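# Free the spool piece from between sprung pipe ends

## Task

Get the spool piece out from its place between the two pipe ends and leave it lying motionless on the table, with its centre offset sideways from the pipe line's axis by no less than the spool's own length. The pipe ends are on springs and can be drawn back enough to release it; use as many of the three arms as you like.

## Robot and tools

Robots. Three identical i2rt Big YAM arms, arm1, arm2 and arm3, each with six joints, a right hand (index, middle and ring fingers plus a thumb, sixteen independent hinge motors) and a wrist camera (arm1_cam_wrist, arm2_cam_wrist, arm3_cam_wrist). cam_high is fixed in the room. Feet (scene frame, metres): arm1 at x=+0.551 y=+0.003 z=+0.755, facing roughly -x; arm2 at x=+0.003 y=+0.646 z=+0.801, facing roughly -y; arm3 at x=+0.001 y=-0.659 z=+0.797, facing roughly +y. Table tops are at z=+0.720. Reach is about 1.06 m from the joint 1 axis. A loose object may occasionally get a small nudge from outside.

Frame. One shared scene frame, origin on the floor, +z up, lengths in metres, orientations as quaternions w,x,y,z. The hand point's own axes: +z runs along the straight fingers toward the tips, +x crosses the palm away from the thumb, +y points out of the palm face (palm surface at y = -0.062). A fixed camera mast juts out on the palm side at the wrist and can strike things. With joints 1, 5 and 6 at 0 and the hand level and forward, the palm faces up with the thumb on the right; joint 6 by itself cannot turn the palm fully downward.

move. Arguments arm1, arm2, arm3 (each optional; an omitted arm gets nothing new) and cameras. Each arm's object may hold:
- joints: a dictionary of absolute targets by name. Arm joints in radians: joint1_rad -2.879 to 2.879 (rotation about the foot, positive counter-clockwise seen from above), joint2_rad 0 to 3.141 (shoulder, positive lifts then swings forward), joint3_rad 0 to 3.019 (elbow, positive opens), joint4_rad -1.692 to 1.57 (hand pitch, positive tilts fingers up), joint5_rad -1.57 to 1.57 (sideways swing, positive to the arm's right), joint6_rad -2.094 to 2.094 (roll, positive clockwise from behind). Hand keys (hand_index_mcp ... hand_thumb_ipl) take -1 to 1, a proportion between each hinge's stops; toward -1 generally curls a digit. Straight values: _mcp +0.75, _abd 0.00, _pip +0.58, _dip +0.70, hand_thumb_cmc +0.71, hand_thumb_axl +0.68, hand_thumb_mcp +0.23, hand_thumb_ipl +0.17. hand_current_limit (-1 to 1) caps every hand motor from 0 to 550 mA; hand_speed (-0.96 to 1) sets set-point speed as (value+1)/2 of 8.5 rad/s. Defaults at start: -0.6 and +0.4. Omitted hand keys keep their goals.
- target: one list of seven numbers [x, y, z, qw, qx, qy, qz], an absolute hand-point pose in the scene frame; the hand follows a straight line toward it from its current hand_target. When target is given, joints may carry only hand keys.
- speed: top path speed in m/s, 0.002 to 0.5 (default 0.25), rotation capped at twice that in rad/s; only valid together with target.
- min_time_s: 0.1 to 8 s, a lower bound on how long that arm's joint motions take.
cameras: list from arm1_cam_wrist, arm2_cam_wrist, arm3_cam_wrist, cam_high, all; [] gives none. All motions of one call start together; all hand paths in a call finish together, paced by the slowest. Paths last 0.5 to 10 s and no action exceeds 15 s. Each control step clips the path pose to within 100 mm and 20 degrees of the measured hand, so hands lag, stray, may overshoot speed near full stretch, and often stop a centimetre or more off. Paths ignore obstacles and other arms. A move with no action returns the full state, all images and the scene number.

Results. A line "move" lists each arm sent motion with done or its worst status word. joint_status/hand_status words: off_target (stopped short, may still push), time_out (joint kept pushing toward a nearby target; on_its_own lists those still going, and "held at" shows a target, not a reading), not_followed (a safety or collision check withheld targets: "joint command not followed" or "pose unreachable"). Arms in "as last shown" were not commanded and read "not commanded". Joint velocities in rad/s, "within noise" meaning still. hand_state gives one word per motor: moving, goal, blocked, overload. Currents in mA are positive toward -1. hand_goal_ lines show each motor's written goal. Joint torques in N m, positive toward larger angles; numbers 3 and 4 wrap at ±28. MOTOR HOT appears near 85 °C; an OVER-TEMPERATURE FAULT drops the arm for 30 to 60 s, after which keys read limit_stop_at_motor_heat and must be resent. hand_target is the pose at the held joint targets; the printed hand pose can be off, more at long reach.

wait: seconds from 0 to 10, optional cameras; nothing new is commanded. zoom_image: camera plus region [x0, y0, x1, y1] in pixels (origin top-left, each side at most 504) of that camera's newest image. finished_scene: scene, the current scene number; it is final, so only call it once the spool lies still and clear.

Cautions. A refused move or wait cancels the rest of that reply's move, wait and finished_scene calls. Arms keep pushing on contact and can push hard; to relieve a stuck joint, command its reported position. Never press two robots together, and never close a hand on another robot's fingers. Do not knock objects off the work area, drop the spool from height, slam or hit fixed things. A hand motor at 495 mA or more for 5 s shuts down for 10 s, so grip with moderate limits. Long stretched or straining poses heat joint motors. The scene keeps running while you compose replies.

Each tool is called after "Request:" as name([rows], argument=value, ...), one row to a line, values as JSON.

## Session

Request:
move()

Scene clock: 0.00 s.
Joint torques (N m): no reading
Heat: arm1: hottest joint3_rad 34 °C; arm2: hottest joint3_rad 38 °C; arm3: hottest joint3_rad 45 °C.
Joint velocities: within noise
arm1.joint_positions: joint1_rad=-0.078 joint2_rad=+0.632 joint3_rad=+1.338 joint4_rad=-1.218 joint5_rad=-0.047 joint6_rad=+1.121 hand_index_mcp=+0.753 hand_index_abd=+0.000 hand_index_pip=+0.577 hand_index_dip=+0.696 hand_middle_mcp=+0.753 hand_middle_abd=+0.000 hand_middle_pip=+0.577 hand_middle_dip=+0.696 hand_ring_mcp=+0.753 hand_ring_abd=+0.000 hand_ring_pip=+0.577 hand_ring_dip=+0.696 hand_thumb_cmc=+0.714 hand_thumb_axl=+0.677 hand_thumb_mcp=+0.226 hand_thumb_ipl=+0.168 hand_current_limit=+0.400 hand_speed=-0.600
arm1.joint_status: not commanded
arm1.hand_state: goal,goal,goal,goal,goal,goal,goal,goal,goal,goal,goal,goal,goal,goal,goal,goal
arm1.index_mcp_current_ma: 0
arm1.index_abd_current_ma: 0
arm1.index_pip_current_ma: 0
arm1.index_dip_current_ma: 0
arm1.middle_mcp_current_ma: 0
arm1.middle_abd_current_ma: 0
arm1.middle_pip_current_ma: 0
arm1.middle_dip_current_ma: 0
arm1.ring_mcp_current_ma: 0
arm1.ring_abd_current_ma: 0
arm1.ring_pip_current_ma: 0
arm1.ring_dip_current_ma: 0
arm1.thumb_cmc_current_ma: 0
arm1.thumb_axl_current_ma: 0
arm1.thumb_mcp_current_ma: 0
arm1.thumb_ipl_current_ma: 0
arm1.hand_goal_index_mcp: 0.754
arm1.hand_goal_index_abd: 0.000
arm1.hand_goal_index_pip: 0.576
arm1.hand_goal_index_dip: 0.696
arm1.hand_goal_middle_mcp: 0.754
arm1.hand_goal_middle_abd: 0.000
arm1.hand_goal_middle_pip: 0.576
arm1.hand_goal_middle_dip: 0.696
arm1.hand_goal_ring_mcp: 0.754
arm1.hand_goal_ring_abd: 0.000
arm1.hand_goal_ring_pip: 0.576
arm1.hand_goal_ring_dip: 0.696
arm1.hand_goal_thumb_cmc: 0.714
arm1.hand_goal_thumb_axl: 0.678
arm1.hand_goal_thumb_mcp: 0.226
arm1.hand_goal_thumb_ipl: 0.168
arm1.hand: x=+0.2869 y=+0.0958 z=+1.3055 quat_wxyz=(+0.499, +0.184, -0.840, -0.104) (m; scene frame)
arm1.hand_target: x=+0.2896 y=+0.0957 z=+1.3157 quat_wxyz=(+0.509, +0.183, -0.835, -0.106) (m; scene frame)
arm1.hand_status: not commanded
arm2.joint_positions: joint1_rad=-0.286 joint2_rad=+0.634 joint3_rad=+1.418 joint4_rad=-1.227 joint5_rad=+0.054 joint6_rad=+1.067 hand_index_mcp=+0.753 hand_index_abd=+0.000 hand_index_pip=+0.577 hand_index_dip=+0.696 hand_middle_mcp=+0.753 hand_middle_abd=+0.000 hand_middle_pip=+0.577 hand_middle_dip=+0.696 hand_ring_mcp=+0.753 hand_ring_abd=+0.000 hand_ring_pip=+0.577 hand_ring_dip=+0.696 hand_thumb_cmc=+0.714 hand_thumb_axl=+0.677 hand_thumb_mcp=+0.226 hand_thumb_ipl=+0.168 hand_current_limit=+0.400 hand_speed=-0.600
arm2.joint_status: not commanded
arm2.hand_state: goal,goal,goal,goal,goal,goal,goal,goal,goal,goal,goal,goal,goal,goal,goal,goal
arm2.index_mcp_current_ma: 0
arm2.index_abd_current_ma: 0
arm2.index_pip_current_ma: 0
arm2.index_dip_current_ma: 0
arm2.middle_mcp_current_ma: 0
arm2.middle_abd_current_ma: 0
arm2.middle_pip_current_ma: 0
arm2.middle_dip_current_ma: 0
arm2.ring_mcp_current_ma: 0
arm2.ring_abd_current_ma: 0
arm2.ring_pip_current_ma: 0
arm2.ring_dip_current_ma: 0
arm2.thumb_cmc_current_ma: 0
arm2.thumb_axl_current_ma: 0
arm2.thumb_mcp_current_ma: 0
arm2.thumb_ipl_current_ma: 0
arm2.hand_goal_index_mcp: 0.754
arm2.hand_goal_index_abd: 0.000
arm2.hand_goal_index_pip: 0.576
arm2.hand_goal_index_dip: 0.696
arm2.hand_goal_middle_mcp: 0.754
arm2.hand_goal_middle_abd: 0.000
arm2.hand_goal_middle_pip: 0.576
arm2.hand_goal_middle_dip: 0.696
arm2.hand_goal_ring_mcp: 0.754
arm2.hand_goal_ring_abd: 0.000
arm2.hand_goal_ring_pip: 0.576
arm2.hand_goal_ring_dip: 0.696
arm2.hand_goal_thumb_cmc: 0.714
arm2.hand_goal_thumb_axl: 0.678
arm2.hand_goal_thumb_mcp: 0.226
arm2.hand_goal_thumb_ipl: 0.168
arm2.hand: x=-0.1518 y=+0.4200 z=+1.3948 quat_wxyz=(+0.498, +0.661, -0.526, +0.194) (m; scene frame)
arm2.hand_target: x=-0.1510 y=+0.4236 z=+1.4078 quat_wxyz=(+0.510, +0.655, -0.521, +0.199) (m; scene frame)
arm2.hand_status: not commanded
arm3.joint_positions: joint1_rad=+0.352 joint2_rad=+0.616 joint3_rad=+1.446 joint4_rad=-1.267 joint5_rad=-0.074 joint6_rad=+1.126 hand_index_mcp=+0.753 hand_index_abd=+0.000 hand_index_pip=+0.577 hand_index_dip=+0.696 hand_middle_mcp=+0.753 hand_middle_abd=+0.000 hand_middle_pip=+0.577 hand_middle_dip=+0.696 hand_ring_mcp=+0.753 hand_ring_abd=+0.000 hand_ring_pip=+0.577 hand_ring_dip=+0.696 hand_thumb_cmc=+0.714 hand_thumb_axl=+0.677 hand_thumb_mcp=+0.226 hand_thumb_ipl=+0.168 hand_current_limit=+0.400 hand_speed=-0.600
arm3.joint_status: not commanded
arm3.hand_state: goal,goal,goal,goal,goal,goal,goal,goal,goal,goal,goal,goal,goal,goal,goal,goal
arm3.index_mcp_current_ma: 0
arm3.index_abd_current_ma: 0
arm3.index_pip_current_ma: 0
arm3.index_dip_current_ma: 0
arm3.middle_mcp_current_ma: 0
arm3.middle_abd_current_ma: 0
arm3.middle_pip_current_ma: 0
arm3.middle_dip_current_ma: 0
arm3.ring_mcp_current_ma: 0
arm3.ring_abd_current_ma: 0
arm3.ring_pip_current_ma: 0
arm3.ring_dip_current_ma: 0
arm3.thumb_cmc_current_ma: 0
arm3.thumb_axl_current_ma: 0
arm3.thumb_mcp_current_ma: 0
arm3.thumb_ipl_current_ma: 0
arm3.hand_goal_index_mcp: 0.754
arm3.hand_goal_index_abd: 0.000
arm3.hand_goal_index_pip: 0.576
arm3.hand_goal_index_dip: 0.696
arm3.hand_goal_middle_mcp: 0.754
arm3.hand_goal_middle_abd: 0.000
arm3.hand_goal_middle_pip: 0.576
arm3.hand_goal_middle_dip: 0.696
arm3.hand_goal_ring_mcp: 0.754
arm3.hand_goal_ring_abd: 0.000
arm3.hand_goal_ring_pip: 0.576
arm3.hand_goal_ring_dip: 0.696
arm3.hand_goal_thumb_cmc: 0.714
arm3.hand_goal_thumb_axl: 0.678
arm3.hand_goal_thumb_mcp: 0.226
arm3.hand_goal_thumb_ipl: 0.168
arm3.hand: x=-0.0213 y=-0.4030 z=+1.3912 quat_wxyz=(-0.390, +0.289, +0.792, +0.370) (m; scene frame)
arm3.hand_target: x=-0.0201 y=-0.4061 z=+1.4025 quat_wxyz=(-0.397, +0.286, +0.786, +0.378) (m; scene frame)
arm3.hand_status: not commanded
pictures: arm1_cam_wrist, arm2_cam_wrist, arm3_cam_wrist, cam_high
camera_calibration:
arm1_cam_wrist: T_world_to_cam=[[0.172537, 0.895766, -0.409677, 0.436256], [0.930781, -0.284358, -0.229753, 0.0174143], [-0.3223, -0.341679, -0.882824, 1.39999], [0, 0, 0, 1]] pos_world=[0.359738, 0.0925166, 1.41867]
arm2_cam_wrist: T_world_to_cam=[[-0.843948, 0.418786, -0.335216, 0.195995], [0.501627, 0.837537, -0.216571, -0.0262909], [0.190059, -0.350928, -0.916912, 1.57816], [0, 0, 0, 1]] pos_world=[-0.121347, 0.493762, 1.50704]
arm3_cam_wrist: T_world_to_cam=[[0.890668, 0.246291, -0.382166, 0.681965], [0.143563, -0.949911, -0.277596, -0.0377533], [-0.431393, 0.192381, -0.881413, 1.4221], [0, 0, 0, 1]] pos_world=[0.0114976, -0.477409, 1.5036]

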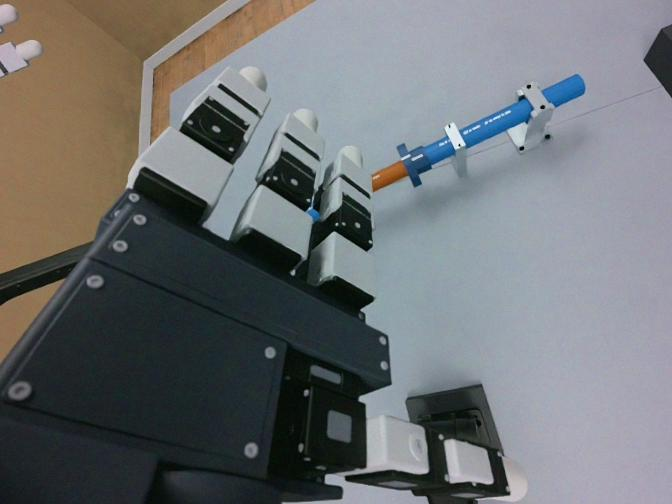

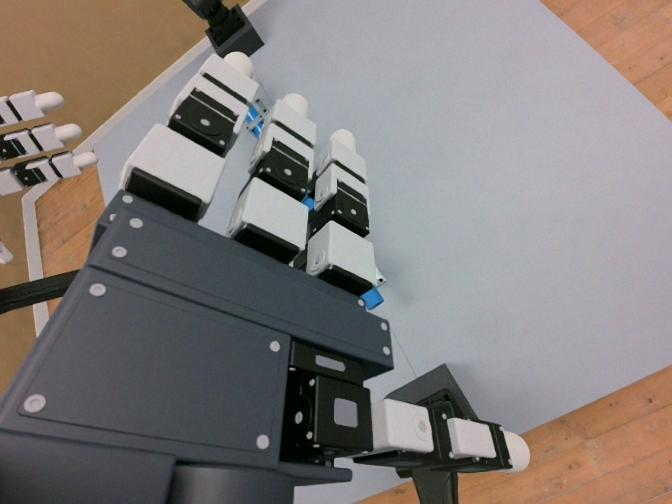

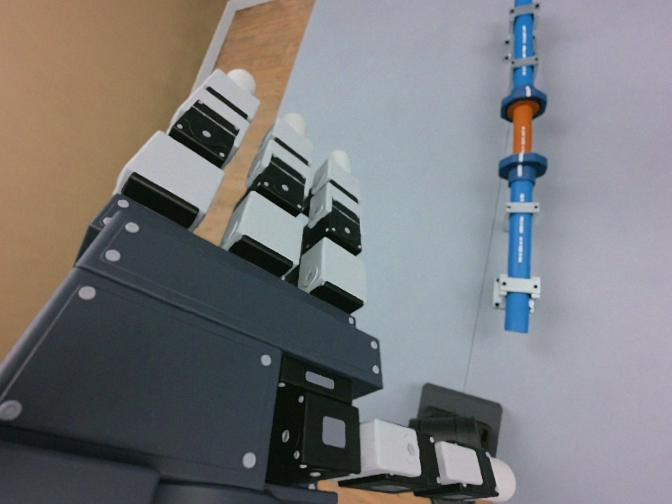

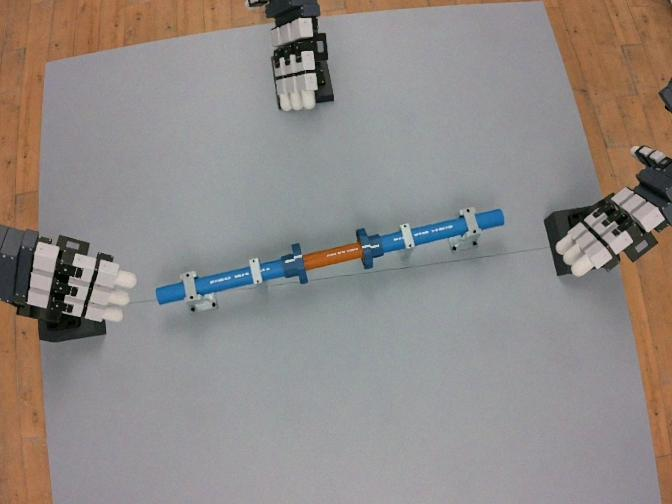

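Request:
zoom_image(camera="cam_high", region=[140, 190, 520, 320])

Request:
zoom_image(camera="arm3_cam_wrist", region=[440, 0, 620, 340])

Scaled by 1.326 from the camera's 672x504 image, which has a finer 960x720 frame.

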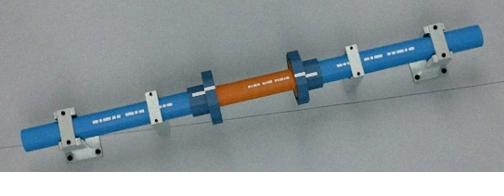

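Scaled by 1.482 from the camera's 672x504 image, which has a finer 960x720 frame.

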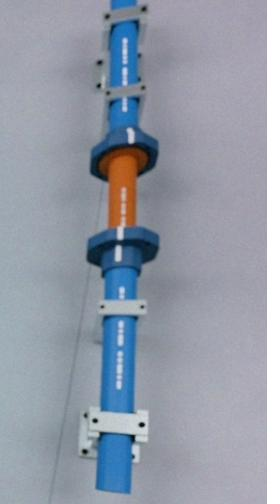

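Request:
move(arm1={"target": [0.205, -0.015, 0.94, 0.5217, 0.5217, -0.4773, -0.4773], "speed": 0.3, "joints": {"hand_ring_mcp": -0.55, "hand_ring_pip": -0.23, "hand_ring_dip": -0.33, "hand_current_limit": 0.78, "hand_speed": -0.5}}, arm3={"target": [0.054, 0.11, 1.13, -0.0069, -0.0439, 0.9867, 0.1562], "speed": 0.3, "joints": {"hand_index_mcp": 1.0, "hand_ring_mcp": 1.0, "hand_index_abd": 0.1, "hand_middle_mcp": -0.36, "hand_middle_pip": -0.6, "hand_middle_dip": -0.3, "hand_thumb_cmc": -0.45, "hand_current_limit": 0.78, "hand_speed": -0.5}}, cameras=["cam_high", "arm1_cam_wrist", "arm3_cam_wrist"])

Scene clock: 182.40 s.
Joint torques (N m): arm1=[-0.09 -0.67 6.87 1.65 0.13 -0.04] | arm2=[0.5 0.85 8.31 2.19 0.03 0.02] | arm3=[0.44 -18.84 11.74 1.25 -0.11 -0.09]
Heat: arm1: hottest joint3_rad 41 °C; arm2: hottest joint3_rad 41 °C; arm3: hottest joint3_rad 49 °C.
move: arm1 not_followed; arm3 off_target
Joint velocities: within noise
arm1.joint_positions: joint1_rad=+0.161 joint2_rad=+0.960 joint3_rad=+0.005 joint4_rad=+0.690 joint5_rad=+0.101 joint6_rad=+0.124 hand_index_mcp=+0.762 hand_index_abd=+0.001 hand_index_pip=+0.577 hand_index_dip=+0.696 hand_middle_mcp=+0.764 hand_middle_abd=+0.001 hand_middle_pip=+0.577 hand_middle_dip=+0.696 hand_ring_mcp=-0.548 hand_ring_abd=+0.001 hand_ring_pip=-0.229 hand_ring_dip=-0.328 hand_thumb_cmc=+0.720 hand_thumb_axl=+0.677 hand_thumb_mcp=+0.226 hand_thumb_ipl=+0.168 hand_current_limit=+0.780 hand_speed=-0.500
arm1.joint_status: all done
arm1.hand_state: goal,goal,goal,goal,goal,goal,goal,goal,goal,goal,goal,goal,goal,goal,goal,goal
arm1.index_mcp_current_ma: 7
arm1.index_abd_current_ma: 0
arm1.index_pip_current_ma: 0
arm1.index_dip_current_ma: 0
arm1.middle_mcp_current_ma: 11
arm1.middle_abd_current_ma: 0
arm1.middle_pip_current_ma: 0
arm1.middle_dip_current_ma: 0
arm1.ring_mcp_current_ma: 1
arm1.ring_abd_current_ma: 0
arm1.ring_pip_current_ma: 0
arm1.ring_dip_current_ma: 1
arm1.thumb_cmc_current_ma: 5
arm1.thumb_axl_current_ma: 0
arm1.thumb_mcp_current_ma: 0
arm1.thumb_ipl_current_ma: 0
arm1.hand_goal_index_mcp: 0.754
arm1.hand_goal_index_abd: 0.000
arm1.hand_goal_index_pip: 0.576
arm1.hand_goal_index_dip: 0.696
arm1.hand_goal_middle_mcp: 0.754
arm1.hand_goal_middle_abd: 0.000
arm1.hand_goal_middle_pip: 0.576
arm1.hand_goal_middle_dip: 0.696
arm1.hand_goal_ring_mcp: -0.550
arm1.hand_goal_ring_abd: 0.000
arm1.hand_goal_ring_pip: -0.230
arm1.hand_goal_ring_dip: -0.330
arm1.hand_goal_thumb_cmc: 0.714
arm1.hand_goal_thumb_axl: 0.678
arm1.hand_goal_thumb_mcp: 0.226
arm1.hand_goal_thumb_ipl: 0.168
arm1.on_its_own: joint1_rad is held at +0.163, not at its first target -0.078; joint2_rad is held at +0.961, not at its first target +0.631; joint3_rad is held at +0.010, not at its first target +1.356; joint4_rad is held at +0.678, not at its first target -1.215; joint5_rad is held at +0.103, not at its first target -0.047; joint6_rad is held at +0.138, not at its first target +1.121
arm1.hand: x=+0.2127 y=-0.0113 z=+0.9419 quat_wxyz=(+0.472, +0.556, -0.561, -0.391) (m; scene frame)
arm1.hand_target: x=+0.2110 y=-0.0110 z=+0.9403 quat_wxyz=(+0.472, +0.555, -0.566, -0.385) (m; scene frame)
arm1.hand_status: not_followed (0.009 m and 15.4 deg from the pose sent, 0.391 m and 72.4 deg at the start)
arm2: as last shown
arm2.joint_positions: joint1_rad=-0.286 joint2_rad=+0.634 joint3_rad=+1.418 joint4_rad=-1.227 joint5_rad=+0.054 joint6_rad=+1.067 hand_index_mcp=+0.755 hand_index_abd=+0.000 hand_index_pip=+0.577 hand_index_dip=+0.696 hand_middle_mcp=+0.755 hand_middle_abd=+0.000 hand_middle_pip=+0.577 hand_middle_dip=+0.696 hand_ring_mcp=+0.755 hand_ring_abd=+0.000 hand_ring_pip=+0.577 hand_ring_dip=+0.696 hand_thumb_cmc=+0.715 hand_thumb_axl=+0.677 hand_thumb_mcp=+0.226 hand_thumb_ipl=+0.168 hand_current_limit=+0.400 hand_speed=-0.600
arm2.index_mcp_current_ma: 2
arm2.index_pip_current_ma: 1
arm2.middle_mcp_current_ma: 2
arm2.middle_pip_current_ma: 1
arm2.ring_mcp_current_ma: 1
arm2.ring_pip_current_ma: 1
arm2.thumb_cmc_current_ma: 1
arm2.thumb_axl_current_ma: -1
arm3.joint_positions: joint1_rad=-0.088 joint2_rad=+1.984 joint3_rad=+2.199 joint4_rad=-1.503 joint5_rad=-0.049 joint6_rad=-0.139 hand_index_mcp=+1.000 hand_index_abd=+0.100 hand_index_pip=+0.577 hand_index_dip=+0.696 hand_middle_mcp=-0.349 hand_middle_abd=+0.001 hand_middle_pip=-0.598 hand_middle_dip=-0.298 hand_ring_mcp=+1.000 hand_ring_abd=+0.001 hand_ring_pip=+0.577 hand_ring_dip=+0.696 hand_thumb_cmc=-0.446 hand_thumb_axl=+0.677 hand_thumb_mcp=+0.224 hand_thumb_ipl=+0.168 hand_current_limit=+0.780 hand_speed=-0.500
arm3.joint_status: all done
arm3.hand_state: goal,goal,goal,goal,goal,goal,goal,goal,goal,goal,goal,goal,goal,goal,goal,goal
arm3.index_mcp_current_ma: 0
arm3.index_abd_current_ma: 1
arm3.index_pip_current_ma: 3
arm3.index_dip_current_ma: 0
arm3.middle_mcp_current_ma: 58
arm3.middle_abd_current_ma: 4
arm3.middle_pip_current_ma: 12
arm3.middle_dip_current_ma: 11
arm3.ring_mcp_current_ma: 0
arm3.ring_abd_current_ma: 4
arm3.ring_pip_current_ma: 3
arm3.ring_dip_current_ma: 0
arm3.thumb_cmc_current_ma: 20
arm3.thumb_axl_current_ma: -4
arm3.thumb_mcp_current_ma: -14
arm3.thumb_ipl_current_ma: -2
arm3.hand_goal_index_mcp: 1.000
arm3.hand_goal_index_abd: 0.100
arm3.hand_goal_index_pip: 0.576
arm3.hand_goal_index_dip: 0.696
arm3.hand_goal_middle_mcp: -0.360
arm3.hand_goal_middle_abd: 0.000
arm3.hand_goal_middle_pip: -0.600
arm3.hand_goal_middle_dip: -0.300
arm3.hand_goal_ring_mcp: 1.000
arm3.hand_goal_ring_abd: 0.000
arm3.hand_goal_ring_pip: 0.576
arm3.hand_goal_ring_dip: 0.696
arm3.hand_goal_thumb_cmc: -0.450
arm3.hand_goal_thumb_axl: 0.678
arm3.hand_goal_thumb_mcp: 0.226
arm3.hand_goal_thumb_ipl: 0.168
arm3.hand: x=+0.0497 y=+0.1015 z=+1.1148 quat_wxyz=(-0.010, -0.042, +0.989, +0.142) (m; scene frame)
arm3.hand_target: x=+0.0538 y=+0.1092 z=+1.1299 quat_wxyz=(-0.007, -0.044, +0.987, +0.157) (m; scene frame)
arm3.hand_status: off_target (0.018 m and 1.7 deg from the pose sent, 0.580 m and 67.9 deg at the start)
pictures: arm1_cam_wrist, arm3_cam_wrist, cam_high
pose unreachable (arm1 arm): on one or more control steps of this call this arm could not follow its commanded pose, so it was not sent that pose on those steps. On the call's last step it was still not sent that pose. It may still have moved: this result reports where it is.
cause: moving toward the commanded pose would bring two parts of the arm too close to each other.
camera_calibration:
arm1_cam_wrist: T_world_to_cam=[[-0.246996, 0.81239, 0.528219, -0.399137], [0.78404, 0.487882, -0.383735, 0.157526], [-0.569451, 0.319364, -0.757451, 0.960415], [0, 0, 0, 1]] pos_world=[0.324818, -0.0593209, 0.998748]
arm3_cam_wrist: T_world_to_cam=[[0.691134, 0.700171, 0.179148, -0.27297], [0.531141, -0.660173, 0.531095, -0.595593], [0.490126, -0.271905, -0.828157, 1.05401], [0, 0, 0, 1]] pos_world=[-0.0115952, 0.0845217, 1.2381]

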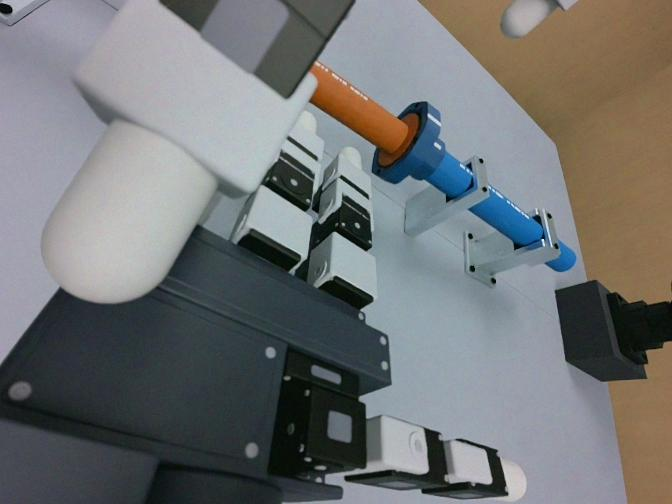

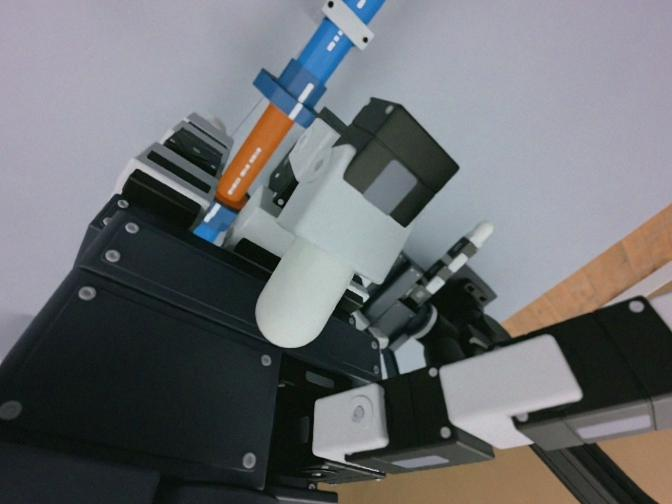

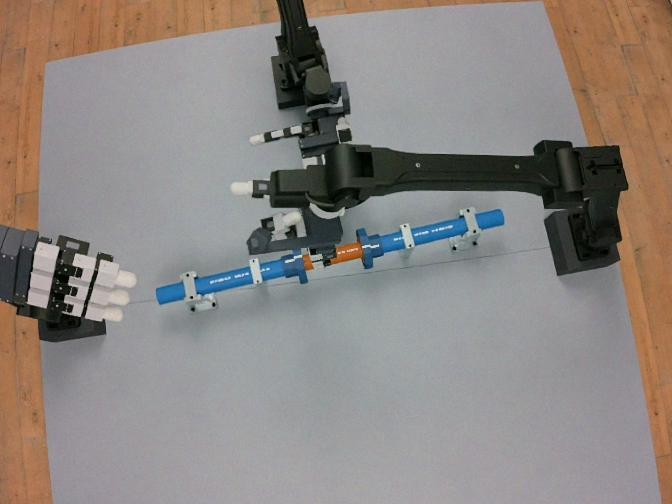

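Request:
move(arm1={"target": [0.158, -0.026, 0.93, 0.3118, 0.6687, -0.6117, -0.2853], "speed": 0.2}, arm3={"target": [0.052, 0.125, 1.06, -0.0069, -0.0439, 0.9867, 0.1562], "speed": 0.15}, cameras=["cam_high", "arm1_cam_wrist", "arm3_cam_wrist"])

Scene clock: 251.07 s.
Joint torques (N m): arm1=[-1.14 -0.97 11.82 1.52 -0.03 -0.32] | arm2=[0.91 0.44 8.12 2.26 0.09 0.07] | arm3=[0.85 -19.6 7.98 2.09 -0.1 -0.04]
Heat: arm1: hottest joint3_rad 40 °C; arm2: hottest joint3_rad 41 °C; arm3: hottest joint3_rad 53 °C.
move: arm1 off_target; arm3 done
Joint velocities: within noise
arm1.joint_positions: joint1_rad=+0.151 joint2_rad=+0.840 joint3_rad=+0.279 joint4_rad=-0.173 joint5_rad=+0.072 joint6_rad=+0.070 hand_index_mcp=+0.762 hand_index_abd=+0.001 hand_index_pip=+0.577 hand_index_dip=+0.696 hand_middle_mcp=+0.764 hand_middle_abd=+0.001 hand_middle_pip=+0.577 hand_middle_dip=+0.696 hand_ring_mcp=-0.548 hand_ring_abd=+0.001 hand_ring_pip=-0.229 hand_ring_dip=-0.328 hand_thumb_cmc=+0.720 hand_thumb_axl=+0.677 hand_thumb_mcp=+0.225 hand_thumb_ipl=+0.168 hand_current_limit=+0.780 hand_speed=-0.500
arm1.joint_status: not commanded
arm1.hand_state: goal,goal,goal,goal,goal,goal,goal,goal,goal,goal,goal,goal,goal,goal,goal,goal
arm1.index_mcp_current_ma: 7
arm1.index_abd_current_ma: 0
arm1.index_pip_current_ma: 0
arm1.index_dip_current_ma: 0
arm1.middle_mcp_current_ma: 11
arm1.middle_abd_current_ma: 0
arm1.middle_pip_current_ma: 0
arm1.middle_dip_current_ma: 0
arm1.ring_mcp_current_ma: 1
arm1.ring_abd_current_ma: 0
arm1.ring_pip_current_ma: 0
arm1.ring_dip_current_ma: 1
arm1.thumb_cmc_current_ma: 5
arm1.thumb_axl_current_ma: 0
arm1.thumb_mcp_current_ma: 0
arm1.thumb_ipl_current_ma: 0
arm1.hand_goal_index_mcp: 0.754
arm1.hand_goal_index_abd: 0.000
arm1.hand_goal_index_pip: 0.576
arm1.hand_goal_index_dip: 0.696
arm1.hand_goal_middle_mcp: 0.754
arm1.hand_goal_middle_abd: 0.000
arm1.hand_goal_middle_pip: 0.576
arm1.hand_goal_middle_dip: 0.696
arm1.hand_goal_ring_mcp: -0.550
arm1.hand_goal_ring_abd: 0.000
arm1.hand_goal_ring_pip: -0.230
arm1.hand_goal_ring_dip: -0.330
arm1.hand_goal_thumb_cmc: 0.714
arm1.hand_goal_thumb_axl: 0.678
arm1.hand_goal_thumb_mcp: 0.226
arm1.hand_goal_thumb_ipl: 0.168
arm1.hand: x=+0.1712 y=-0.0254 z=+0.9115 quat_wxyz=(+0.306, +0.670, -0.617, -0.277) (m; scene frame)
arm1.hand_target: x=+0.1593 y=-0.0258 z=+0.9301 quat_wxyz=(+0.312, +0.669, -0.612, -0.286) (m; scene frame)
arm1.hand_status: off_target (0.023 m and 1.3 deg from the pose sent, 0.058 m and 26.2 deg at the start)
arm2: as last shown
arm3.joint_positions: joint1_rad=-0.088 joint2_rad=+2.001 joint3_rad=+2.091 joint4_rad=-1.348 joint5_rad=-0.049 joint6_rad=-0.139 hand_index_mcp=+1.000 hand_index_abd=+0.100 hand_index_pip=+0.577 hand_index_dip=+0.696 hand_middle_mcp=-0.349 hand_middle_abd=+0.001 hand_middle_pip=-0.598 hand_middle_dip=-0.298 hand_ring_mcp=+1.000 hand_ring_abd=+0.001 hand_ring_pip=+0.577 hand_ring_dip=+0.696 hand_thumb_cmc=-0.446 hand_thumb_axl=+0.677 hand_thumb_mcp=+0.224 hand_thumb_ipl=+0.168 hand_current_limit=+0.780 hand_speed=-0.500
arm3.joint_status: not commanded
arm3.hand_state: goal,goal,goal,goal,goal,goal,goal,goal,goal,goal,goal,goal,goal,goal,goal,goal
arm3.index_mcp_current_ma: 0
arm3.index_abd_current_ma: 1
arm3.index_pip_current_ma: 3
arm3.index_dip_current_ma: 0
arm3.middle_mcp_current_ma: 58
arm3.middle_abd_current_ma: 4
arm3.middle_pip_current_ma: 12
arm3.middle_dip_current_ma: 11
arm3.ring_mcp_current_ma: 0
arm3.ring_abd_current_ma: 4
arm3.ring_pip_current_ma: 3
arm3.ring_dip_current_ma: 0
arm3.thumb_cmc_current_ma: 20
arm3.thumb_axl_current_ma: -4
arm3.thumb_mcp_current_ma: -14
arm3.thumb_ipl_current_ma: -2
arm3.hand_goal_index_mcp: 1.000
arm3.hand_goal_index_abd: 0.100
arm3.hand_goal_index_pip: 0.576
arm3.hand_goal_index_dip: 0.696
arm3.hand_goal_middle_mcp: -0.360
arm3.hand_goal_middle_abd: 0.000
arm3.hand_goal_middle_pip: -0.600
arm3.hand_goal_middle_dip: -0.300
arm3.hand_goal_ring_mcp: 1.000
arm3.hand_goal_ring_abd: 0.000
arm3.hand_goal_ring_pip: 0.576
arm3.hand_goal_ring_dip: 0.696
arm3.hand_goal_thumb_cmc: -0.450
arm3.hand_goal_thumb_axl: 0.678
arm3.hand_goal_thumb_mcp: 0.226
arm3.hand_goal_thumb_ipl: 0.168
arm3.hand: x=+0.0510 y=+0.1205 z=+1.0690 quat_wxyz=(-0.008, -0.043, +0.987, +0.157) (m; scene frame)
arm3.hand_target: x=+0.0518 y=+0.1248 z=+1.0598 quat_wxyz=(-0.007, -0.044, +0.987, +0.156) (m; scene frame)
arm3.hand_status: done (0.010 m and 0.3 deg from the pose sent, 0.060 m and 1.7 deg at the start)
pictures: arm1_cam_wrist, arm3_cam_wrist, cam_high
camera_calibration:
arm1_cam_wrist: T_world_to_cam=[[-0.509158, 0.735026, 0.447766, -0.265634], [0.837389, 0.543259, 0.0604198, -0.227404], [-0.198842, 0.405717, -0.892107, 0.979678], [0, 0, 0, 1]] pos_world=[0.249977, -0.0786848, 1.00666]
arm3_cam_wrist: T_world_to_cam=[[0.69078, 0.694226, 0.202169, -0.302853], [0.529654, -0.676163, 0.512122, -0.537095], [0.492228, -0.246684, -0.83478, 1.02448], [0, 0, 0, 1]] pos_world=[-0.0105966, 0.0998062, 1.1915]

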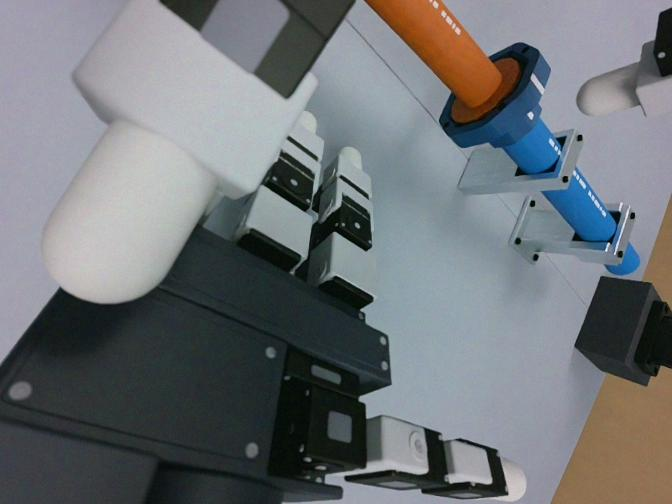

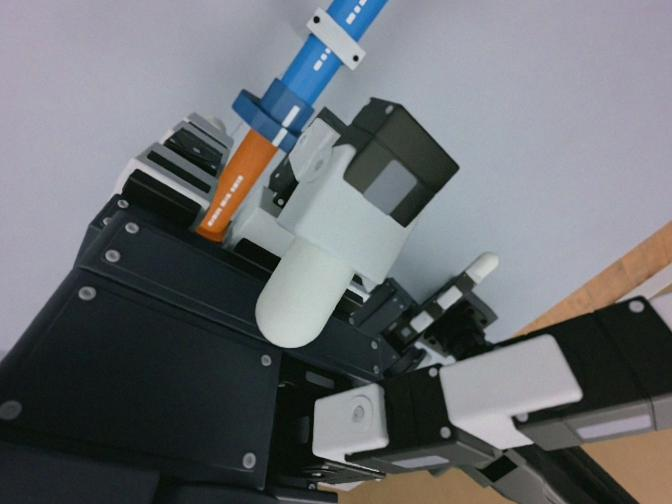

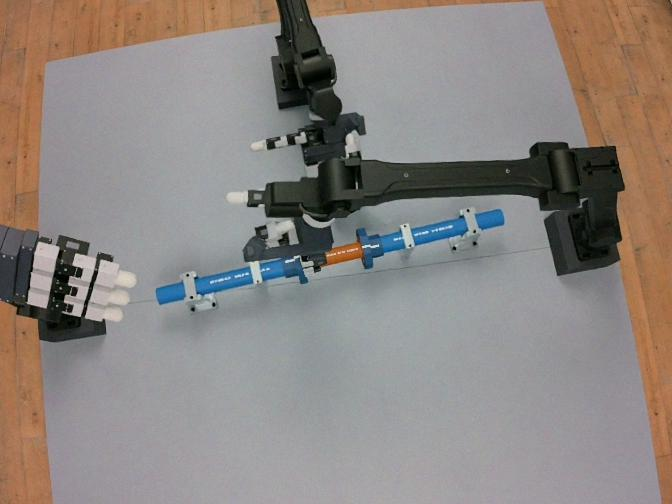

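Request:
move(arm1={"target": [0.126, -0.029, 0.913, 0.4232, 0.6044, -0.5529, -0.3871], "speed": 0.15}, cameras=["arm1_cam_wrist", "cam_high"])

Scene clock: 276.67 s.
Joint torques (N m): arm1=[-1.2 -4.72 4.92 2.84 0.08 -0.33] | arm2=[0.5 0.38 8.09 2.15 0.04 0.05] | arm3=[0.79 -19.43 7.9 2.09 -0.1 -0.04]
Heat: arm1: hottest joint3_rad 41 °C; arm2: hottest joint3_rad 41 °C; arm3: hottest joint3_rad 52 °C.
move: arm1 done
Joint velocities: within noise
arm1.joint_positions: joint1_rad=+0.142 joint2_rad=+1.387 joint3_rad=+0.212 joint4_rad=+0.798 joint5_rad=+0.072 joint6_rad=+0.041 hand_index_mcp=+0.764 hand_index_abd=+0.001 hand_index_pip=+0.579 hand_index_dip=+0.696 hand_middle_mcp=+0.769 hand_middle_abd=+0.001 hand_middle_pip=+0.580 hand_middle_dip=+0.696 hand_ring_mcp=-0.548 hand_ring_abd=+0.001 hand_ring_pip=-0.229 hand_ring_dip=-0.328 hand_thumb_cmc=+0.720 hand_thumb_axl=+0.677 hand_thumb_mcp=+0.225 hand_thumb_ipl=+0.168 hand_current_limit=+0.780 hand_speed=-0.500
arm1.joint_status: not commanded
arm1.hand_state: goal,goal,goal,goal,goal,goal,goal,goal,goal,goal,goal,goal,goal,goal,goal,goal
arm1.index_mcp_current_ma: 11
arm1.index_abd_current_ma: 0
arm1.index_pip_current_ma: 1
arm1.index_dip_current_ma: 0
arm1.middle_mcp_current_ma: 21
arm1.middle_abd_current_ma: 0
arm1.middle_pip_current_ma: 2
arm1.middle_dip_current_ma: 0
arm1.ring_mcp_current_ma: 1
arm1.ring_abd_current_ma: 0
arm1.ring_pip_current_ma: 0
arm1.ring_dip_current_ma: 1
arm1.thumb_cmc_current_ma: 5
arm1.thumb_axl_current_ma: 0
arm1.thumb_mcp_current_ma: 0
arm1.thumb_ipl_current_ma: 0
arm1.hand_goal_index_mcp: 0.754
arm1.hand_goal_index_abd: 0.000
arm1.hand_goal_index_pip: 0.576
arm1.hand_goal_index_dip: 0.696
arm1.hand_goal_middle_mcp: 0.754
arm1.hand_goal_middle_abd: 0.000
arm1.hand_goal_middle_pip: 0.576
arm1.hand_goal_middle_dip: 0.696
arm1.hand_goal_ring_mcp: -0.550
arm1.hand_goal_ring_abd: 0.000
arm1.hand_goal_ring_pip: -0.230
arm1.hand_goal_ring_dip: -0.330
arm1.hand_goal_thumb_cmc: 0.714
arm1.hand_goal_thumb_axl: 0.678
arm1.hand_goal_thumb_mcp: 0.226
arm1.hand_goal_thumb_ipl: 0.168
arm1.hand: x=+0.1271 y=-0.0319 z=+0.9106 quat_wxyz=(+0.423, +0.606, -0.557, -0.378) (m; scene frame)
arm1.hand_target: x=+0.1261 y=-0.0291 z=+0.9131 quat_wxyz=(+0.423, +0.605, -0.553, -0.387) (m; scene frame)
arm1.hand_status: done (0.004 m and 1.2 deg from the pose sent, 0.045 m and 21.2 deg at the start)
arm2, arm3: as last shown
pictures: arm1_cam_wrist, cam_high
camera_calibration:
arm1_cam_wrist: T_world_to_cam=[[-0.331271, 0.752926, 0.56865, -0.414937], [0.799858, 0.543779, -0.254033, 0.104365], [-0.500487, 0.370685, -0.782371, 0.910097], [0, 0, 0, 1]] pos_world=[0.234559, -0.0816946, 0.974499]

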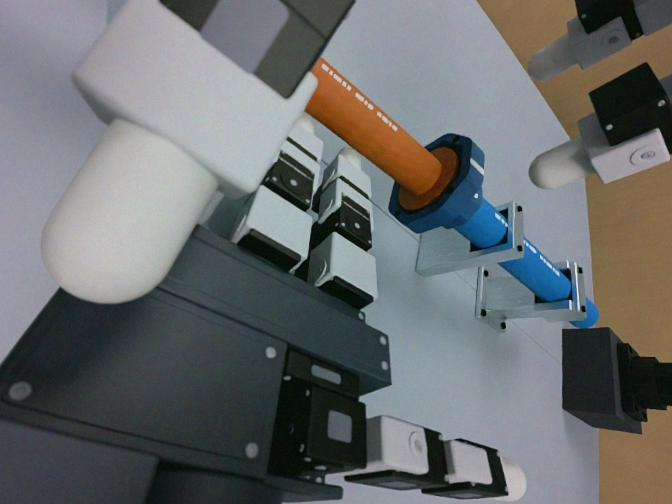

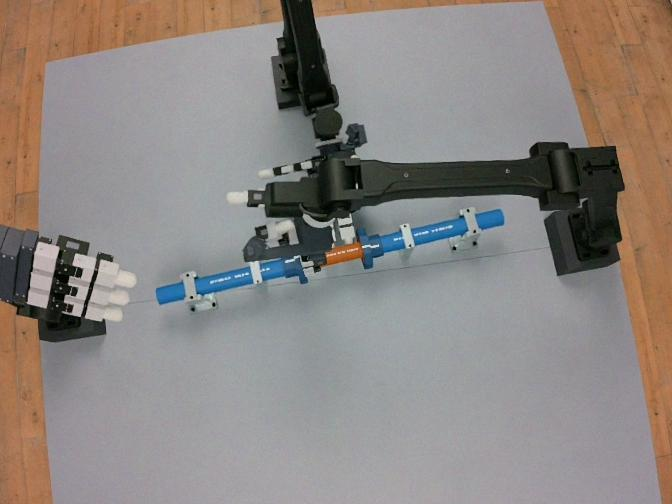

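Request:
move(arm1={"target": [0.127, -0.029, 0.894, 0.4232, 0.6044, -0.5529, -0.3871], "speed": 0.15})

Request:
move(arm1={"target": [0.101, -0.031, 0.88, 0.4937, 0.5483, -0.5016, -0.4516], "speed": 0.15}, cameras=["arm1_cam_wrist", "cam_high", "arm3_cam_wrist"])

Scene clock: 289.57 s.
Joint torques (N m): arm1=[-1.14 -4.89 3.73 2.77 0.1 -0.34] | arm2=[0.79 0.85 8.36 2.22 0.07 0.03] | arm3=[0.85 -19.37 7.88 2.07 -0.1 -0.04]
Heat: arm1: hottest joint3_rad 40 °C; arm2: hottest joint3_rad 41 °C; arm3: hottest joint3_rad 51 °C.
move: arm1 done
Joint velocities: within noise
arm1.joint_positions: joint1_rad=+0.142 joint2_rad=+1.505 joint3_rad=+0.205 joint4_rad=+0.936 joint5_rad=+0.072 joint6_rad=+0.040 hand_index_mcp=+0.764 hand_index_abd=+0.001 hand_index_pip=+0.579 hand_index_dip=+0.696 hand_middle_mcp=+0.770 hand_middle_abd=+0.001 hand_middle_pip=+0.580 hand_middle_dip=+0.696 hand_ring_mcp=-0.548 hand_ring_abd=+0.001 hand_ring_pip=-0.229 hand_ring_dip=-0.328 hand_thumb_cmc=+0.720 hand_thumb_axl=+0.677 hand_thumb_mcp=+0.225 hand_thumb_ipl=+0.168 hand_current_limit=+0.780 hand_speed=-0.500
arm1.joint_status: not commanded
arm1.hand_state: goal,goal,goal,goal,goal,goal,goal,goal,goal,goal,goal,goal,goal,goal,goal,goal
arm1.index_mcp_current_ma: 11
arm1.index_abd_current_ma: 0
arm1.index_pip_current_ma: 2
arm1.index_dip_current_ma: 0
arm1.middle_mcp_current_ma: 22
arm1.middle_abd_current_ma: 0
arm1.middle_pip_current_ma: 3
arm1.middle_dip_current_ma: 0
arm1.ring_mcp_current_ma: 1
arm1.ring_abd_current_ma: 0
arm1.ring_pip_current_ma: 0
arm1.ring_dip_current_ma: 1
arm1.thumb_cmc_current_ma: 5
arm1.thumb_axl_current_ma: 0
arm1.thumb_mcp_current_ma: 0
arm1.thumb_ipl_current_ma: 0
arm1.hand_goal_index_mcp: 0.754
arm1.hand_goal_index_abd: 0.000
arm1.hand_goal_index_pip: 0.576
arm1.hand_goal_index_dip: 0.696
arm1.hand_goal_middle_mcp: 0.754
arm1.hand_goal_middle_abd: 0.000
arm1.hand_goal_middle_pip: 0.576
arm1.hand_goal_middle_dip: 0.696
arm1.hand_goal_ring_mcp: -0.550
arm1.hand_goal_ring_abd: 0.000
arm1.hand_goal_ring_pip: -0.230
arm1.hand_goal_ring_dip: -0.330
arm1.hand_goal_thumb_cmc: 0.714
arm1.hand_goal_thumb_axl: 0.678
arm1.hand_goal_thumb_mcp: 0.226
arm1.hand_goal_thumb_ipl: 0.168
arm1.hand: x=+0.1265 y=-0.0321 z=+0.8960 quat_wxyz=(+0.428, +0.603, -0.555, -0.381) (m; scene frame)
arm1.hand_target: x=+0.1271 y=-0.0291 z=+0.8941 quat_wxyz=(+0.423, +0.605, -0.553, -0.387) (m; scene frame)
arm1.hand_status: done (0.004 m and 0.9 deg from the pose sent, 0.017 m and 1.2 deg at the start)
arm2, arm3: as last shown
pictures: none

Scene clock: 291.10 s.
Joint torques (N m): arm1=[-1.2 -8.47 1.62 2.99 -0.15 -0.34] | arm2=[-0.56 0.44 8.02 2.07 0.07 -0.02] | arm3=[0.73 -19.43 7.87 2.1 -0.09 -0.04]
Heat: arm1: hottest joint3_rad 40 °C; arm2: hottest joint3_rad 41 °C; arm3: hottest joint3_rad 51 °C.
move: arm1 done
Joint velocities: within noise
arm1.joint_positions: joint1_rad=+0.130 joint2_rad=+1.994 joint3_rad=+0.304 joint4_rad=+1.546 joint5_rad=+0.070 joint6_rad=+0.022 hand_index_mcp=+0.765 hand_index_abd=+0.001 hand_index_pip=+0.579 hand_index_dip=+0.696 hand_middle_mcp=+0.771 hand_middle_abd=+0.001 hand_middle_pip=+0.580 hand_middle_dip=+0.696 hand_ring_mcp=-0.548 hand_ring_abd=+0.001 hand_ring_pip=-0.229 hand_ring_dip=-0.328 hand_thumb_cmc=+0.720 hand_thumb_axl=+0.677 hand_thumb_mcp=+0.225 hand_thumb_ipl=+0.168 hand_current_limit=+0.780 hand_speed=-0.500
arm1.joint_status: not commanded
arm1.hand_state: goal,goal,goal,goal,goal,goal,goal,goal,goal,goal,goal,goal,goal,goal,goal,goal
arm1.index_mcp_current_ma: 13
arm1.index_abd_current_ma: 0
arm1.index_pip_current_ma: 2
arm1.index_dip_current_ma: 0
arm1.middle_mcp_current_ma: 23
arm1.middle_abd_current_ma: 0
arm1.middle_pip_current_ma: 3
arm1.middle_dip_current_ma: 0
arm1.ring_mcp_current_ma: 1
arm1.ring_abd_current_ma: 0
arm1.ring_pip_current_ma: 0
arm1.ring_dip_current_ma: 1
arm1.thumb_cmc_current_ma: 5
arm1.thumb_axl_current_ma: 0
arm1.thumb_mcp_current_ma: 0
arm1.thumb_ipl_current_ma: 0
arm1.hand_goal_index_mcp: 0.754
arm1.hand_goal_index_abd: 0.000
arm1.hand_goal_index_pip: 0.576
arm1.hand_goal_index_dip: 0.696
arm1.hand_goal_middle_mcp: 0.754
arm1.hand_goal_middle_abd: 0.000
arm1.hand_goal_middle_pip: 0.576
arm1.hand_goal_middle_dip: 0.696
arm1.hand_goal_ring_mcp: -0.550
arm1.hand_goal_ring_abd: 0.000
arm1.hand_goal_ring_pip: -0.230
arm1.hand_goal_ring_dip: -0.330
arm1.hand_goal_thumb_cmc: 0.714
arm1.hand_goal_thumb_axl: 0.678
arm1.hand_goal_thumb_mcp: 0.226
arm1.hand_goal_thumb_ipl: 0.168
arm1.hand: x=+0.1035 y=-0.0329 z=+0.8770 quat_wxyz=(+0.490, +0.553, -0.510, -0.440) (m; scene frame)
arm1.hand_target: x=+0.1011 y=-0.0310 z=+0.8800 quat_wxyz=(+0.492, +0.549, -0.503, -0.450) (m; scene frame)
arm1.hand_status: done (0.004 m and 1.7 deg from the pose sent, 0.030 m and 14.1 deg at the start; a joint's target at an end of its range on 18 of 46 steps)
arm2, arm3: as last shown
pictures: arm1_cam_wrist, arm3_cam_wrist, cam_high
camera_calibration:
arm1_cam_wrist: T_world_to_cam=[[-0.1902, 0.766994, 0.612817, -0.455819], [0.721861, 0.532325, -0.442207, 0.287907], [-0.665387, 0.358261, -0.654911, 0.777303], [0, 0, 0, 1]] pos_world=[0.222682, -0.0821272, 0.915712]
arm3_cam_wrist: T_world_to_cam=[[0.69078, 0.694226, 0.202169, -0.302853], [0.529654, -0.676163, 0.512122, -0.537095], [0.492228, -0.246684, -0.83478, 1.02448], [0, 0, 0, 1]] pos_world=[-0.0105966, 0.0998062, 1.1915]

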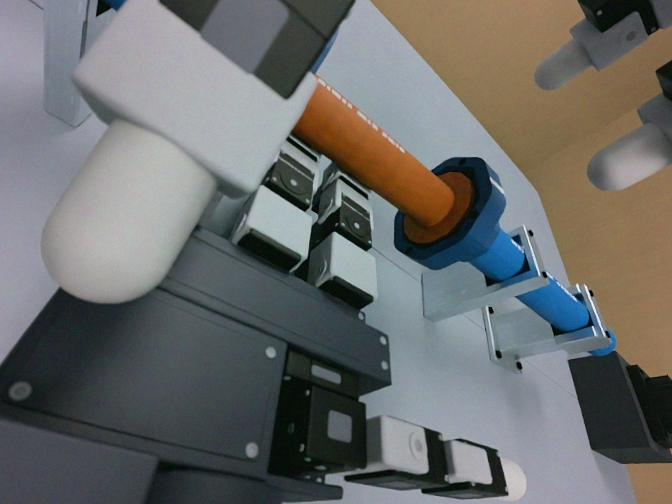

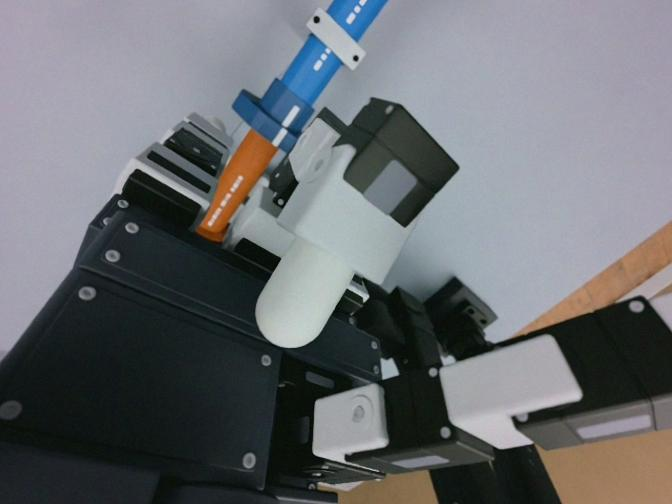

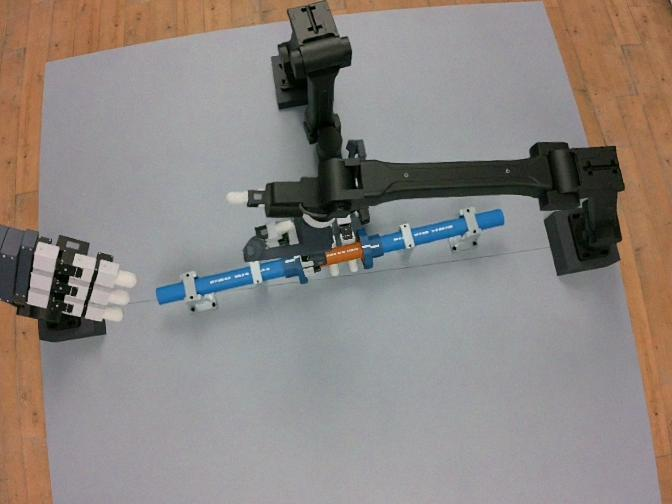

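Request:
zoom_image(camera="cam_high", region=[230, 190, 430, 310])

Scaled by 2.520 from the camera's 672x504 image, which has a finer 960x720 frame.

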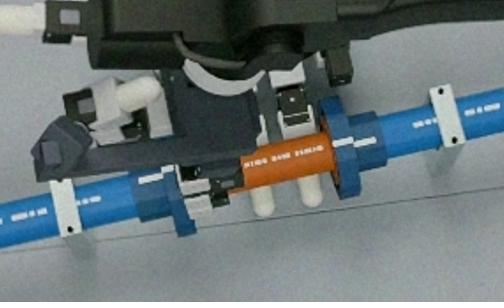

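Request:
move(arm1={"joints": {"hand_index_dip": 0.12, "hand_middle_dip": 0.12}})

Request:
move(arm1={"target": [0.092, -0.032, 0.893, 0.4937, 0.5483, -0.5016, -0.4516], "speed": 0.1}, cameras=["arm1_cam_wrist", "cam_high"])

Scene clock: 345.97 s.
Joint torques (N m): arm1=[-1.14 -9.47 1.03 2.95 -0.08 -0.35] | arm2=[-0.5 1.03 8.14 2.09 0.02 0.04] | arm3=[0.79 -19.43 7.88 2.09 -0.09 -0.05]
Heat: arm1: hottest joint3_rad 37 °C; arm2: hottest joint3_rad 41 °C; arm3: hottest joint3_rad 50 °C.
move: arm1 off_target
Joint velocities: within noise
arm1.joint_positions: joint1_rad=+0.129 joint2_rad=+2.007 joint3_rad=+0.312 joint4_rad=+1.546 joint5_rad=+0.068 joint6_rad=+0.022 hand_index_mcp=+0.785 hand_index_abd=+0.001 hand_index_pip=+0.594 hand_index_dip=+0.143 hand_middle_mcp=+0.788 hand_middle_abd=+0.001 hand_middle_pip=+0.589 hand_middle_dip=+0.140 hand_ring_mcp=-0.548 hand_ring_abd=+0.001 hand_ring_pip=-0.229 hand_ring_dip=-0.328 hand_thumb_cmc=+0.720 hand_thumb_axl=+0.677 hand_thumb_mcp=+0.225 hand_thumb_ipl=+0.168 hand_current_limit=+0.780 hand_speed=-0.500
arm1.joint_status: hand_index_dip off_target (ended at +0.143, target +0.120); the others done
arm1.hand_state: blocked,goal,goal,blocked,blocked,goal,goal,goal,goal,goal,goal,goal,goal,goal,goal,goal
arm1.index_mcp_current_ma: 58
arm1.index_abd_current_ma: 0
arm1.index_pip_current_ma: 23
arm1.index_dip_current_ma: 33
arm1.middle_mcp_current_ma: 65
arm1.middle_abd_current_ma: 0
arm1.middle_pip_current_ma: 15
arm1.middle_dip_current_ma: 27
arm1.ring_mcp_current_ma: 1
arm1.ring_abd_current_ma: 0
arm1.ring_pip_current_ma: 0
arm1.ring_dip_current_ma: 1
arm1.thumb_cmc_current_ma: 5
arm1.thumb_axl_current_ma: 0
arm1.thumb_mcp_current_ma: 0
arm1.thumb_ipl_current_ma: 0
arm1.hand_goal_index_mcp: 0.754
arm1.hand_goal_index_abd: 0.000
arm1.hand_goal_index_pip: 0.576
arm1.hand_goal_index_dip: 0.120
arm1.hand_goal_middle_mcp: 0.754
arm1.hand_goal_middle_abd: 0.000
arm1.hand_goal_middle_pip: 0.576
arm1.hand_goal_middle_dip: 0.120
arm1.hand_goal_ring_mcp: -0.550
arm1.hand_goal_ring_abd: 0.000
arm1.hand_goal_ring_pip: -0.230
arm1.hand_goal_ring_dip: -0.330
arm1.hand_goal_thumb_cmc: 0.714
arm1.hand_goal_thumb_axl: 0.678
arm1.hand_goal_thumb_mcp: 0.226
arm1.hand_goal_thumb_ipl: 0.168
arm1.hand: x=+0.1011 y=-0.0330 z=+0.8734 quat_wxyz=(+0.489, +0.554, -0.511, -0.439) (m; scene frame)
arm1.hand_target: x=+0.1010 y=-0.0309 z=+0.8801 quat_wxyz=(+0.492, +0.549, -0.503, -0.451) (m; scene frame)
arm1.hand_status: not commanded
arm2, arm3: as last shown
pictures: none

Scene clock: 347.00 s.
Joint torques (N m): arm1=[-1.26 -11.28 2.32 2.32 -0.1 -0.35] | arm2=[-0.15 0.56 8.08 2.3 0.04 0.04] | arm3=[0.79 -19.43 7.9 2.07 -0.1 -0.04]
Heat: arm1: hottest joint3_rad 37 °C; arm2: hottest joint3_rad 41 °C; arm3: hottest joint3_rad 50 °C.
move: arm1 off_target
Joint velocities: within noise
arm1.joint_positions: joint1_rad=+0.129 joint2_rad=+1.969 joint3_rad=+0.313 joint4_rad=+1.490 joint5_rad=+0.067 joint6_rad=+0.022 hand_index_mcp=+0.787 hand_index_abd=+0.001 hand_index_pip=+0.594 hand_index_dip=+0.131 hand_middle_mcp=+0.788 hand_middle_abd=+0.001 hand_middle_pip=+0.589 hand_middle_dip=+0.130 hand_ring_mcp=-0.548 hand_ring_abd=+0.001 hand_ring_pip=-0.229 hand_ring_dip=-0.328 hand_thumb_cmc=+0.720 hand_thumb_axl=+0.677 hand_thumb_mcp=+0.225 hand_thumb_ipl=+0.168 hand_current_limit=+0.780 hand_speed=-0.500
arm1.joint_status: not commanded
arm1.hand_state: blocked,goal,goal,goal,blocked,goal,goal,goal,goal,goal,goal,goal,goal,goal,goal,goal
arm1.index_mcp_current_ma: 61
arm1.index_abd_current_ma: 0
arm1.index_pip_current_ma: 23
arm1.index_dip_current_ma: 12
arm1.middle_mcp_current_ma: 65
arm1.middle_abd_current_ma: 0
arm1.middle_pip_current_ma: 15
arm1.middle_dip_current_ma: 10
arm1.ring_mcp_current_ma: 1
arm1.ring_abd_current_ma: 0
arm1.ring_pip_current_ma: 0
arm1.ring_dip_current_ma: 1
arm1.thumb_cmc_current_ma: 5
arm1.thumb_axl_current_ma: 0
arm1.thumb_mcp_current_ma: 0
arm1.thumb_ipl_current_ma: 0
arm1.hand_goal_index_mcp: 0.754
arm1.hand_goal_index_abd: 0.000
arm1.hand_goal_index_pip: 0.576
arm1.hand_goal_index_dip: 0.120
arm1.hand_goal_middle_mcp: 0.754
arm1.hand_goal_middle_abd: 0.000
arm1.hand_goal_middle_pip: 0.576
arm1.hand_goal_middle_dip: 0.120
arm1.hand_goal_ring_mcp: -0.550
arm1.hand_goal_ring_abd: 0.000
arm1.hand_goal_ring_pip: -0.230
arm1.hand_goal_ring_dip: -0.330
arm1.hand_goal_thumb_cmc: 0.714
arm1.hand_goal_thumb_axl: 0.678
arm1.hand_goal_thumb_mcp: 0.226
arm1.hand_goal_thumb_ipl: 0.168
arm1.hand: x=+0.0978 y=-0.0335 z=+0.8755 quat_wxyz=(+0.484, +0.558, -0.515, -0.435) (m; scene frame)
arm1.hand_target: x=+0.0925 y=-0.0320 z=+0.8929 quat_wxyz=(+0.494, +0.548, -0.502, -0.452) (m; scene frame)
arm1.hand_status: off_target (0.019 m and 2.9 deg from the pose sent, 0.022 m and 2.0 deg at the start)
arm2, arm3: as last shown
pictures: arm1_cam_wrist, cam_high
camera_calibration:
arm1_cam_wrist: T_world_to_cam=[[-0.204235, 0.764806, 0.611032, -0.45264], [0.730911, 0.53436, -0.424534, 0.275347], [-0.651197, 0.359905, -0.66814, 0.7829], [0, 0, 0, 1]] pos_world=[0.216122, -0.0827232, 0.916558]

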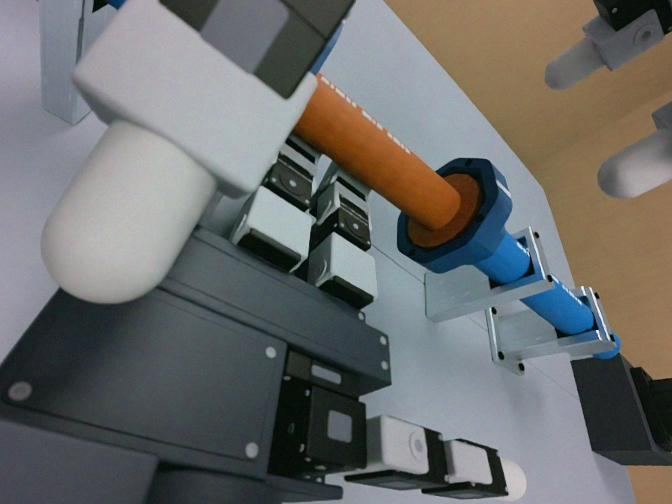

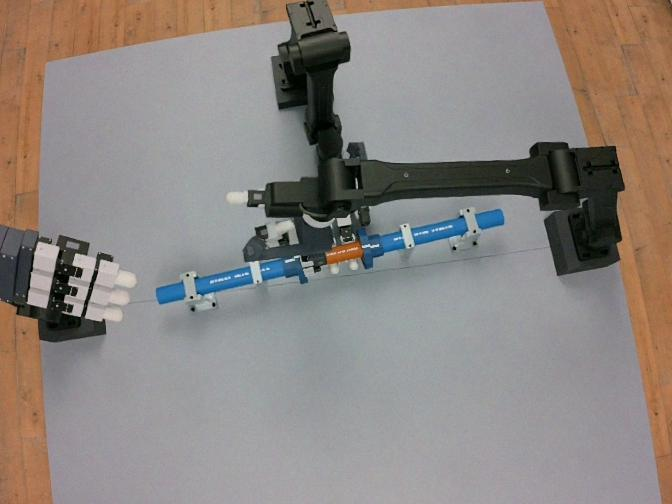

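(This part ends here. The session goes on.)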